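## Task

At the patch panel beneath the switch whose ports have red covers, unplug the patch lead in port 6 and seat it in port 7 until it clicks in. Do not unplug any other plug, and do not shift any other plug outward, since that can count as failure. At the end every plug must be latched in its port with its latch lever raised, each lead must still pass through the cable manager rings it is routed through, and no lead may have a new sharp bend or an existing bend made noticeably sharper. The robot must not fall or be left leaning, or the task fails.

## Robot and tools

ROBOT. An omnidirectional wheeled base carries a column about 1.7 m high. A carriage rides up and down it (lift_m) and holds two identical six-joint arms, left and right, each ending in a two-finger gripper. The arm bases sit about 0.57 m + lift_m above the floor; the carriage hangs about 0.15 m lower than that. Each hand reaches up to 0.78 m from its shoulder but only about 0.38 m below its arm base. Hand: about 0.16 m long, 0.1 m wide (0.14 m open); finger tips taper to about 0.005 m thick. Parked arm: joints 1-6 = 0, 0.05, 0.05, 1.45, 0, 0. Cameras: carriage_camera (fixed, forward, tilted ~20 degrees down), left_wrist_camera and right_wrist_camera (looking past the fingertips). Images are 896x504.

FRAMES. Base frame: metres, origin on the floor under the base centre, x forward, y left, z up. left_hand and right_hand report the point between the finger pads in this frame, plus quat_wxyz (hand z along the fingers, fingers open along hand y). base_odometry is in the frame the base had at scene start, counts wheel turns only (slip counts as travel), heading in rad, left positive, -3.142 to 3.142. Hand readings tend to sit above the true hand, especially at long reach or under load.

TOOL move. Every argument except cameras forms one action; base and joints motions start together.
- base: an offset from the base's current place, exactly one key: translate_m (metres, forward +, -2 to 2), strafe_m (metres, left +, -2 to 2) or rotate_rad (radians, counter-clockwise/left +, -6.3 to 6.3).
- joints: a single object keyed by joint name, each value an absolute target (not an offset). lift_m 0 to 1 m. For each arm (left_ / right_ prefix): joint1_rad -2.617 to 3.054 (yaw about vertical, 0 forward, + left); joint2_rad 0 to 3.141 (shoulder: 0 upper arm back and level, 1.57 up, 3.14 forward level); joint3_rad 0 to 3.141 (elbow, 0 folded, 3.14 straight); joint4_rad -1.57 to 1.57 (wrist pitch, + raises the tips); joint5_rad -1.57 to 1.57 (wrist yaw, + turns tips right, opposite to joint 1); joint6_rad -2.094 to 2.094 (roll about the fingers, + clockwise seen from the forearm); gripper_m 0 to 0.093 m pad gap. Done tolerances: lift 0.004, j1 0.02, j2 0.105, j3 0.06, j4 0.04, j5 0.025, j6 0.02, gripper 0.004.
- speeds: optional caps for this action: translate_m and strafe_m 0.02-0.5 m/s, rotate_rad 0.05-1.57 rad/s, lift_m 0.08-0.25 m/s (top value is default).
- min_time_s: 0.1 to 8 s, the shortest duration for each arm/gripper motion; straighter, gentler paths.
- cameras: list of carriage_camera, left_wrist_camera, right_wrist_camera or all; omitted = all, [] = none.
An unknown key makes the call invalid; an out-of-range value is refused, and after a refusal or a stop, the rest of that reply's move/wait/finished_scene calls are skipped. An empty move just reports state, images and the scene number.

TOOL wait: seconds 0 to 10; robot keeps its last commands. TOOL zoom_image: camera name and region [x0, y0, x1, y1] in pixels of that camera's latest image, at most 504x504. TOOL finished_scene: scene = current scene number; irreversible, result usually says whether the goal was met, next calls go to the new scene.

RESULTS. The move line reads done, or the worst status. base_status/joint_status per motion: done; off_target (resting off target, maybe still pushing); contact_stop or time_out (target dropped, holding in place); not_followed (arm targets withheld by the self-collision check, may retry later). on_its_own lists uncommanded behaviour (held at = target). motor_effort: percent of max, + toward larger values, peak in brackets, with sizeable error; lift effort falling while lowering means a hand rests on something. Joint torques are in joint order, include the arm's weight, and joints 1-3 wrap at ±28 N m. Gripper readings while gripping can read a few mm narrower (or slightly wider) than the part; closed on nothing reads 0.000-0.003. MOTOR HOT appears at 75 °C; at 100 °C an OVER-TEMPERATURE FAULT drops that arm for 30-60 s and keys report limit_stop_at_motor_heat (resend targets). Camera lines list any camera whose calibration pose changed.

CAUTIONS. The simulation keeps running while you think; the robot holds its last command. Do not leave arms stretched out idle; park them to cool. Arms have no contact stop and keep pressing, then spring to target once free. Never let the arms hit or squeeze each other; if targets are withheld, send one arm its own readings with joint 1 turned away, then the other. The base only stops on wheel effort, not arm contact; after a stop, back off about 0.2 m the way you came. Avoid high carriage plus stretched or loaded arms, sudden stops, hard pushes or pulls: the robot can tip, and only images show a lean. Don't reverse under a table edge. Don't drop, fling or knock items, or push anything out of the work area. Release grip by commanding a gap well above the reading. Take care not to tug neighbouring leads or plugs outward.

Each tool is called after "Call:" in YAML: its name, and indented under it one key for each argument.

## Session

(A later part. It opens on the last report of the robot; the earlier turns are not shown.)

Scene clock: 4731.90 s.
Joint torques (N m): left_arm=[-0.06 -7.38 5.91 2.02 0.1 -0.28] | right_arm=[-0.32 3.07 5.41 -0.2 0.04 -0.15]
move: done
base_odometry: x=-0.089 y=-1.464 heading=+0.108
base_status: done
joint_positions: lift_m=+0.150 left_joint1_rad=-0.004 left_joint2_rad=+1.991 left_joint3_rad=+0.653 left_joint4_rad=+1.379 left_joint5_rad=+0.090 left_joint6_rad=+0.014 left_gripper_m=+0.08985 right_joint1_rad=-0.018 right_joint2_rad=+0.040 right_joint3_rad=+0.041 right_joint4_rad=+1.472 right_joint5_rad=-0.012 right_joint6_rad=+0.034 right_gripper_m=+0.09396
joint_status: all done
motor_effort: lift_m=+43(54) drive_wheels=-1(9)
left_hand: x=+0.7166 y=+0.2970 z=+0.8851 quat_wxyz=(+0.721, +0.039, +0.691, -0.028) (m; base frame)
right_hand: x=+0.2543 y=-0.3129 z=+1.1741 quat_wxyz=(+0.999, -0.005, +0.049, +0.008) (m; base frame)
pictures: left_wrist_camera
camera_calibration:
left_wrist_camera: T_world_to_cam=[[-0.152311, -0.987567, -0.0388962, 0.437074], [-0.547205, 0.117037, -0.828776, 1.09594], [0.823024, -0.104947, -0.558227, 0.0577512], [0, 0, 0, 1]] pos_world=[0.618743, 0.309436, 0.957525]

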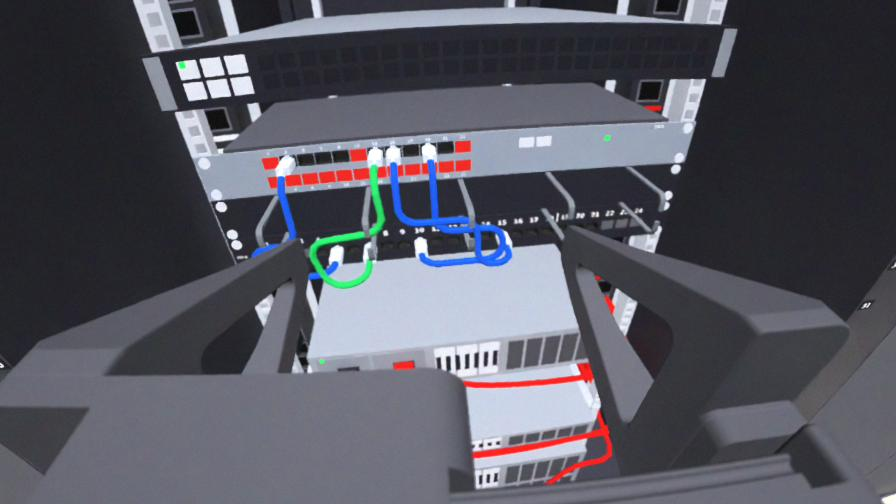

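Call:
move:
  base: {"translate_m": -0.25}
  joints: {"left_joint1_rad": 0.0, "left_joint2_rad": 1.45, "left_joint3_rad": 0.9, "left_joint4_rad": 0.6, "left_joint5_rad": 0.0, "left_joint6_rad": 0.0}
  speeds: {"translate_m": 0.2}
  min_time_s: 2.5
  cameras: ["carriage_camera", "left_wrist_camera"]

Scene clock: 4792.33 s.
Joint torques (N m): left_arm=[0.54 -7.1 10.19 2.02 -0.15 -0.27] | right_arm=[-0.17 3.08 4.93 -0.22 0.04 -0.13]
move: contact_stop
base_odometry: x=-0.225 y=-1.479 heading=+0.111
base_status: translate_m contact_stop (by the wheels' count: -0.138 of -0.250)
joint_positions: lift_m=+0.150 left_joint1_rad=-0.006 left_joint2_rad=+1.478 left_joint3_rad=+0.867 left_joint4_rad=+0.603 left_joint5_rad=+0.010 left_joint6_rad=+0.011 left_gripper_m=+0.08985 right_joint1_rad=-0.019 right_joint2_rad=+0.039 right_joint3_rad=+0.047 right_joint4_rad=+1.476 right_joint5_rad=-0.011 right_joint6_rad=+0.034 right_gripper_m=+0.09396
joint_status: all done
motor_effort: lift_m=+40(44) drive_wheels=+12(95)
left_hand: x=+0.7055 y=+0.3101 z=+1.0284 quat_wxyz=(+0.704, +0.010, +0.710, -0.002) (m; base frame)
right_hand: x=+0.2514 y=-0.3130 z=+1.1758 quat_wxyz=(+0.999, -0.005, +0.044, +0.008) (m; base frame)
pictures: carriage_camera, left_wrist_camera
camera_calibration:
carriage_camera: T_world_to_cam=[[-0.031539, -0.999314, -0.0194245, 0.0252565], [-0.335851, 0.0288998, -0.941472, 1.14917], [0.941387, -0.0231694, -0.336532, 0.24608], [0, 0, 0, 1]] pos_world=[0.155091, -0.00227023, 1.16522]
left_wrist_camera: T_world_to_cam=[[-0.0764117, -0.996639, -0.0295453, 0.393557], [-0.594392, 0.0693227, -0.801182, 1.22682], [0.800537, -0.0436582, -0.597691, 0.185676], [0, 0, 0, 1]] pos_world=[0.610644, 0.315294, 1.10551]

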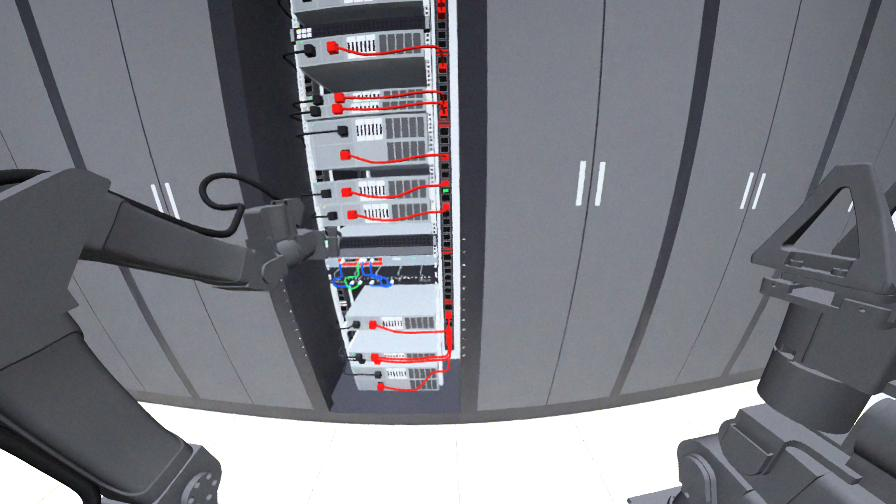

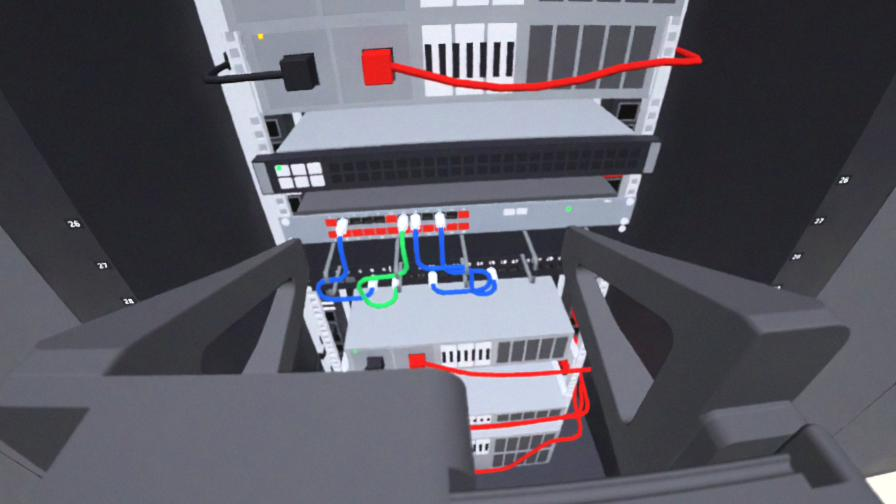

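Call:
move:
  base: {"translate_m": 0.1}
  joints: {"left_joint1_rad": 0.0, "left_joint2_rad": 0.05, "left_joint3_rad": 0.05, "left_joint4_rad": 1.45, "left_joint5_rad": 0.0, "left_joint6_rad": 0.0}
  speeds: {"translate_m": 0.1}
  min_time_s: 3
  cameras: ["carriage_camera"]

Scene clock: 4805.47 s.
Joint torques (N m): left_arm=[0.54 3.02 4.85 0.05 -0.12 -0.27] | right_arm=[-0.14 3.08 4.9 -0.28 -0.01 -0.1]
move: done
base_odometry: x=-0.126 y=-1.468 heading=+0.111
base_status: done
joint_positions: lift_m=+0.150 left_joint1_rad=-0.006 left_joint2_rad=+0.057 left_joint3_rad=+0.058 left_joint4_rad=+1.440 left_joint5_rad=+0.009 left_joint6_rad=+0.011 left_gripper_m=+0.08985 right_joint1_rad=-0.019 right_joint2_rad=+0.039 right_joint3_rad=+0.047 right_joint4_rad=+1.476 right_joint5_rad=-0.011 right_joint6_rad=+0.034 right_gripper_m=+0.09396
joint_status: all done
motor_effort: lift_m=+40(40) drive_wheels=-9(11)
left_hand: x=+0.2620 y=+0.3129 z=+1.1779 quat_wxyz=(+0.998, +0.005, +0.064, +0.002) (m; base frame)
right_hand: x=+0.2514 y=-0.3130 z=+1.1758 quat_wxyz=(+0.999, -0.005, +0.044, +0.008) (m; base frame)
pictures: carriage_camera
camera_calibration:
carriage_camera: T_world_to_cam=[[-0.031539, -0.999314, -0.0194245, 0.0252565], [-0.335851, 0.0288998, -0.941472, 1.14917], [0.941387, -0.0231694, -0.336532, 0.24608], [0, 0, 0, 1]] pos_world=[0.155091, -0.00227023, 1.16522]

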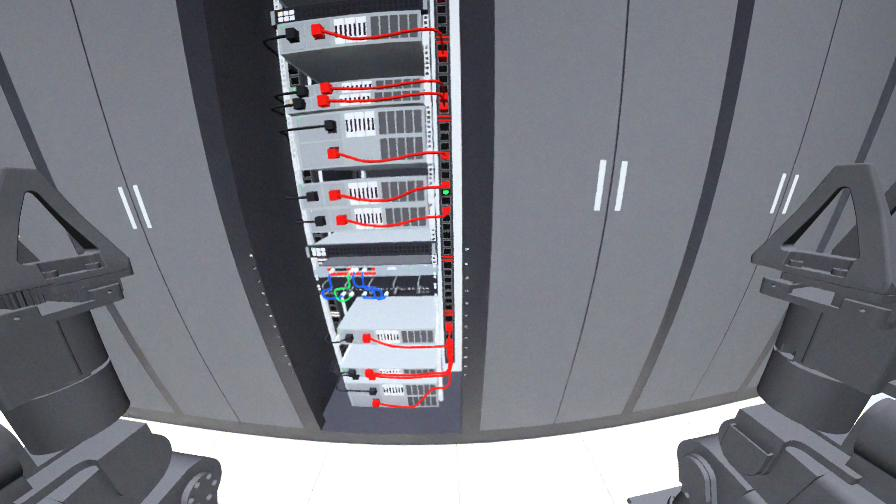

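Call:
finished_scene:
  scene: 2

The scene is finished: the task was done.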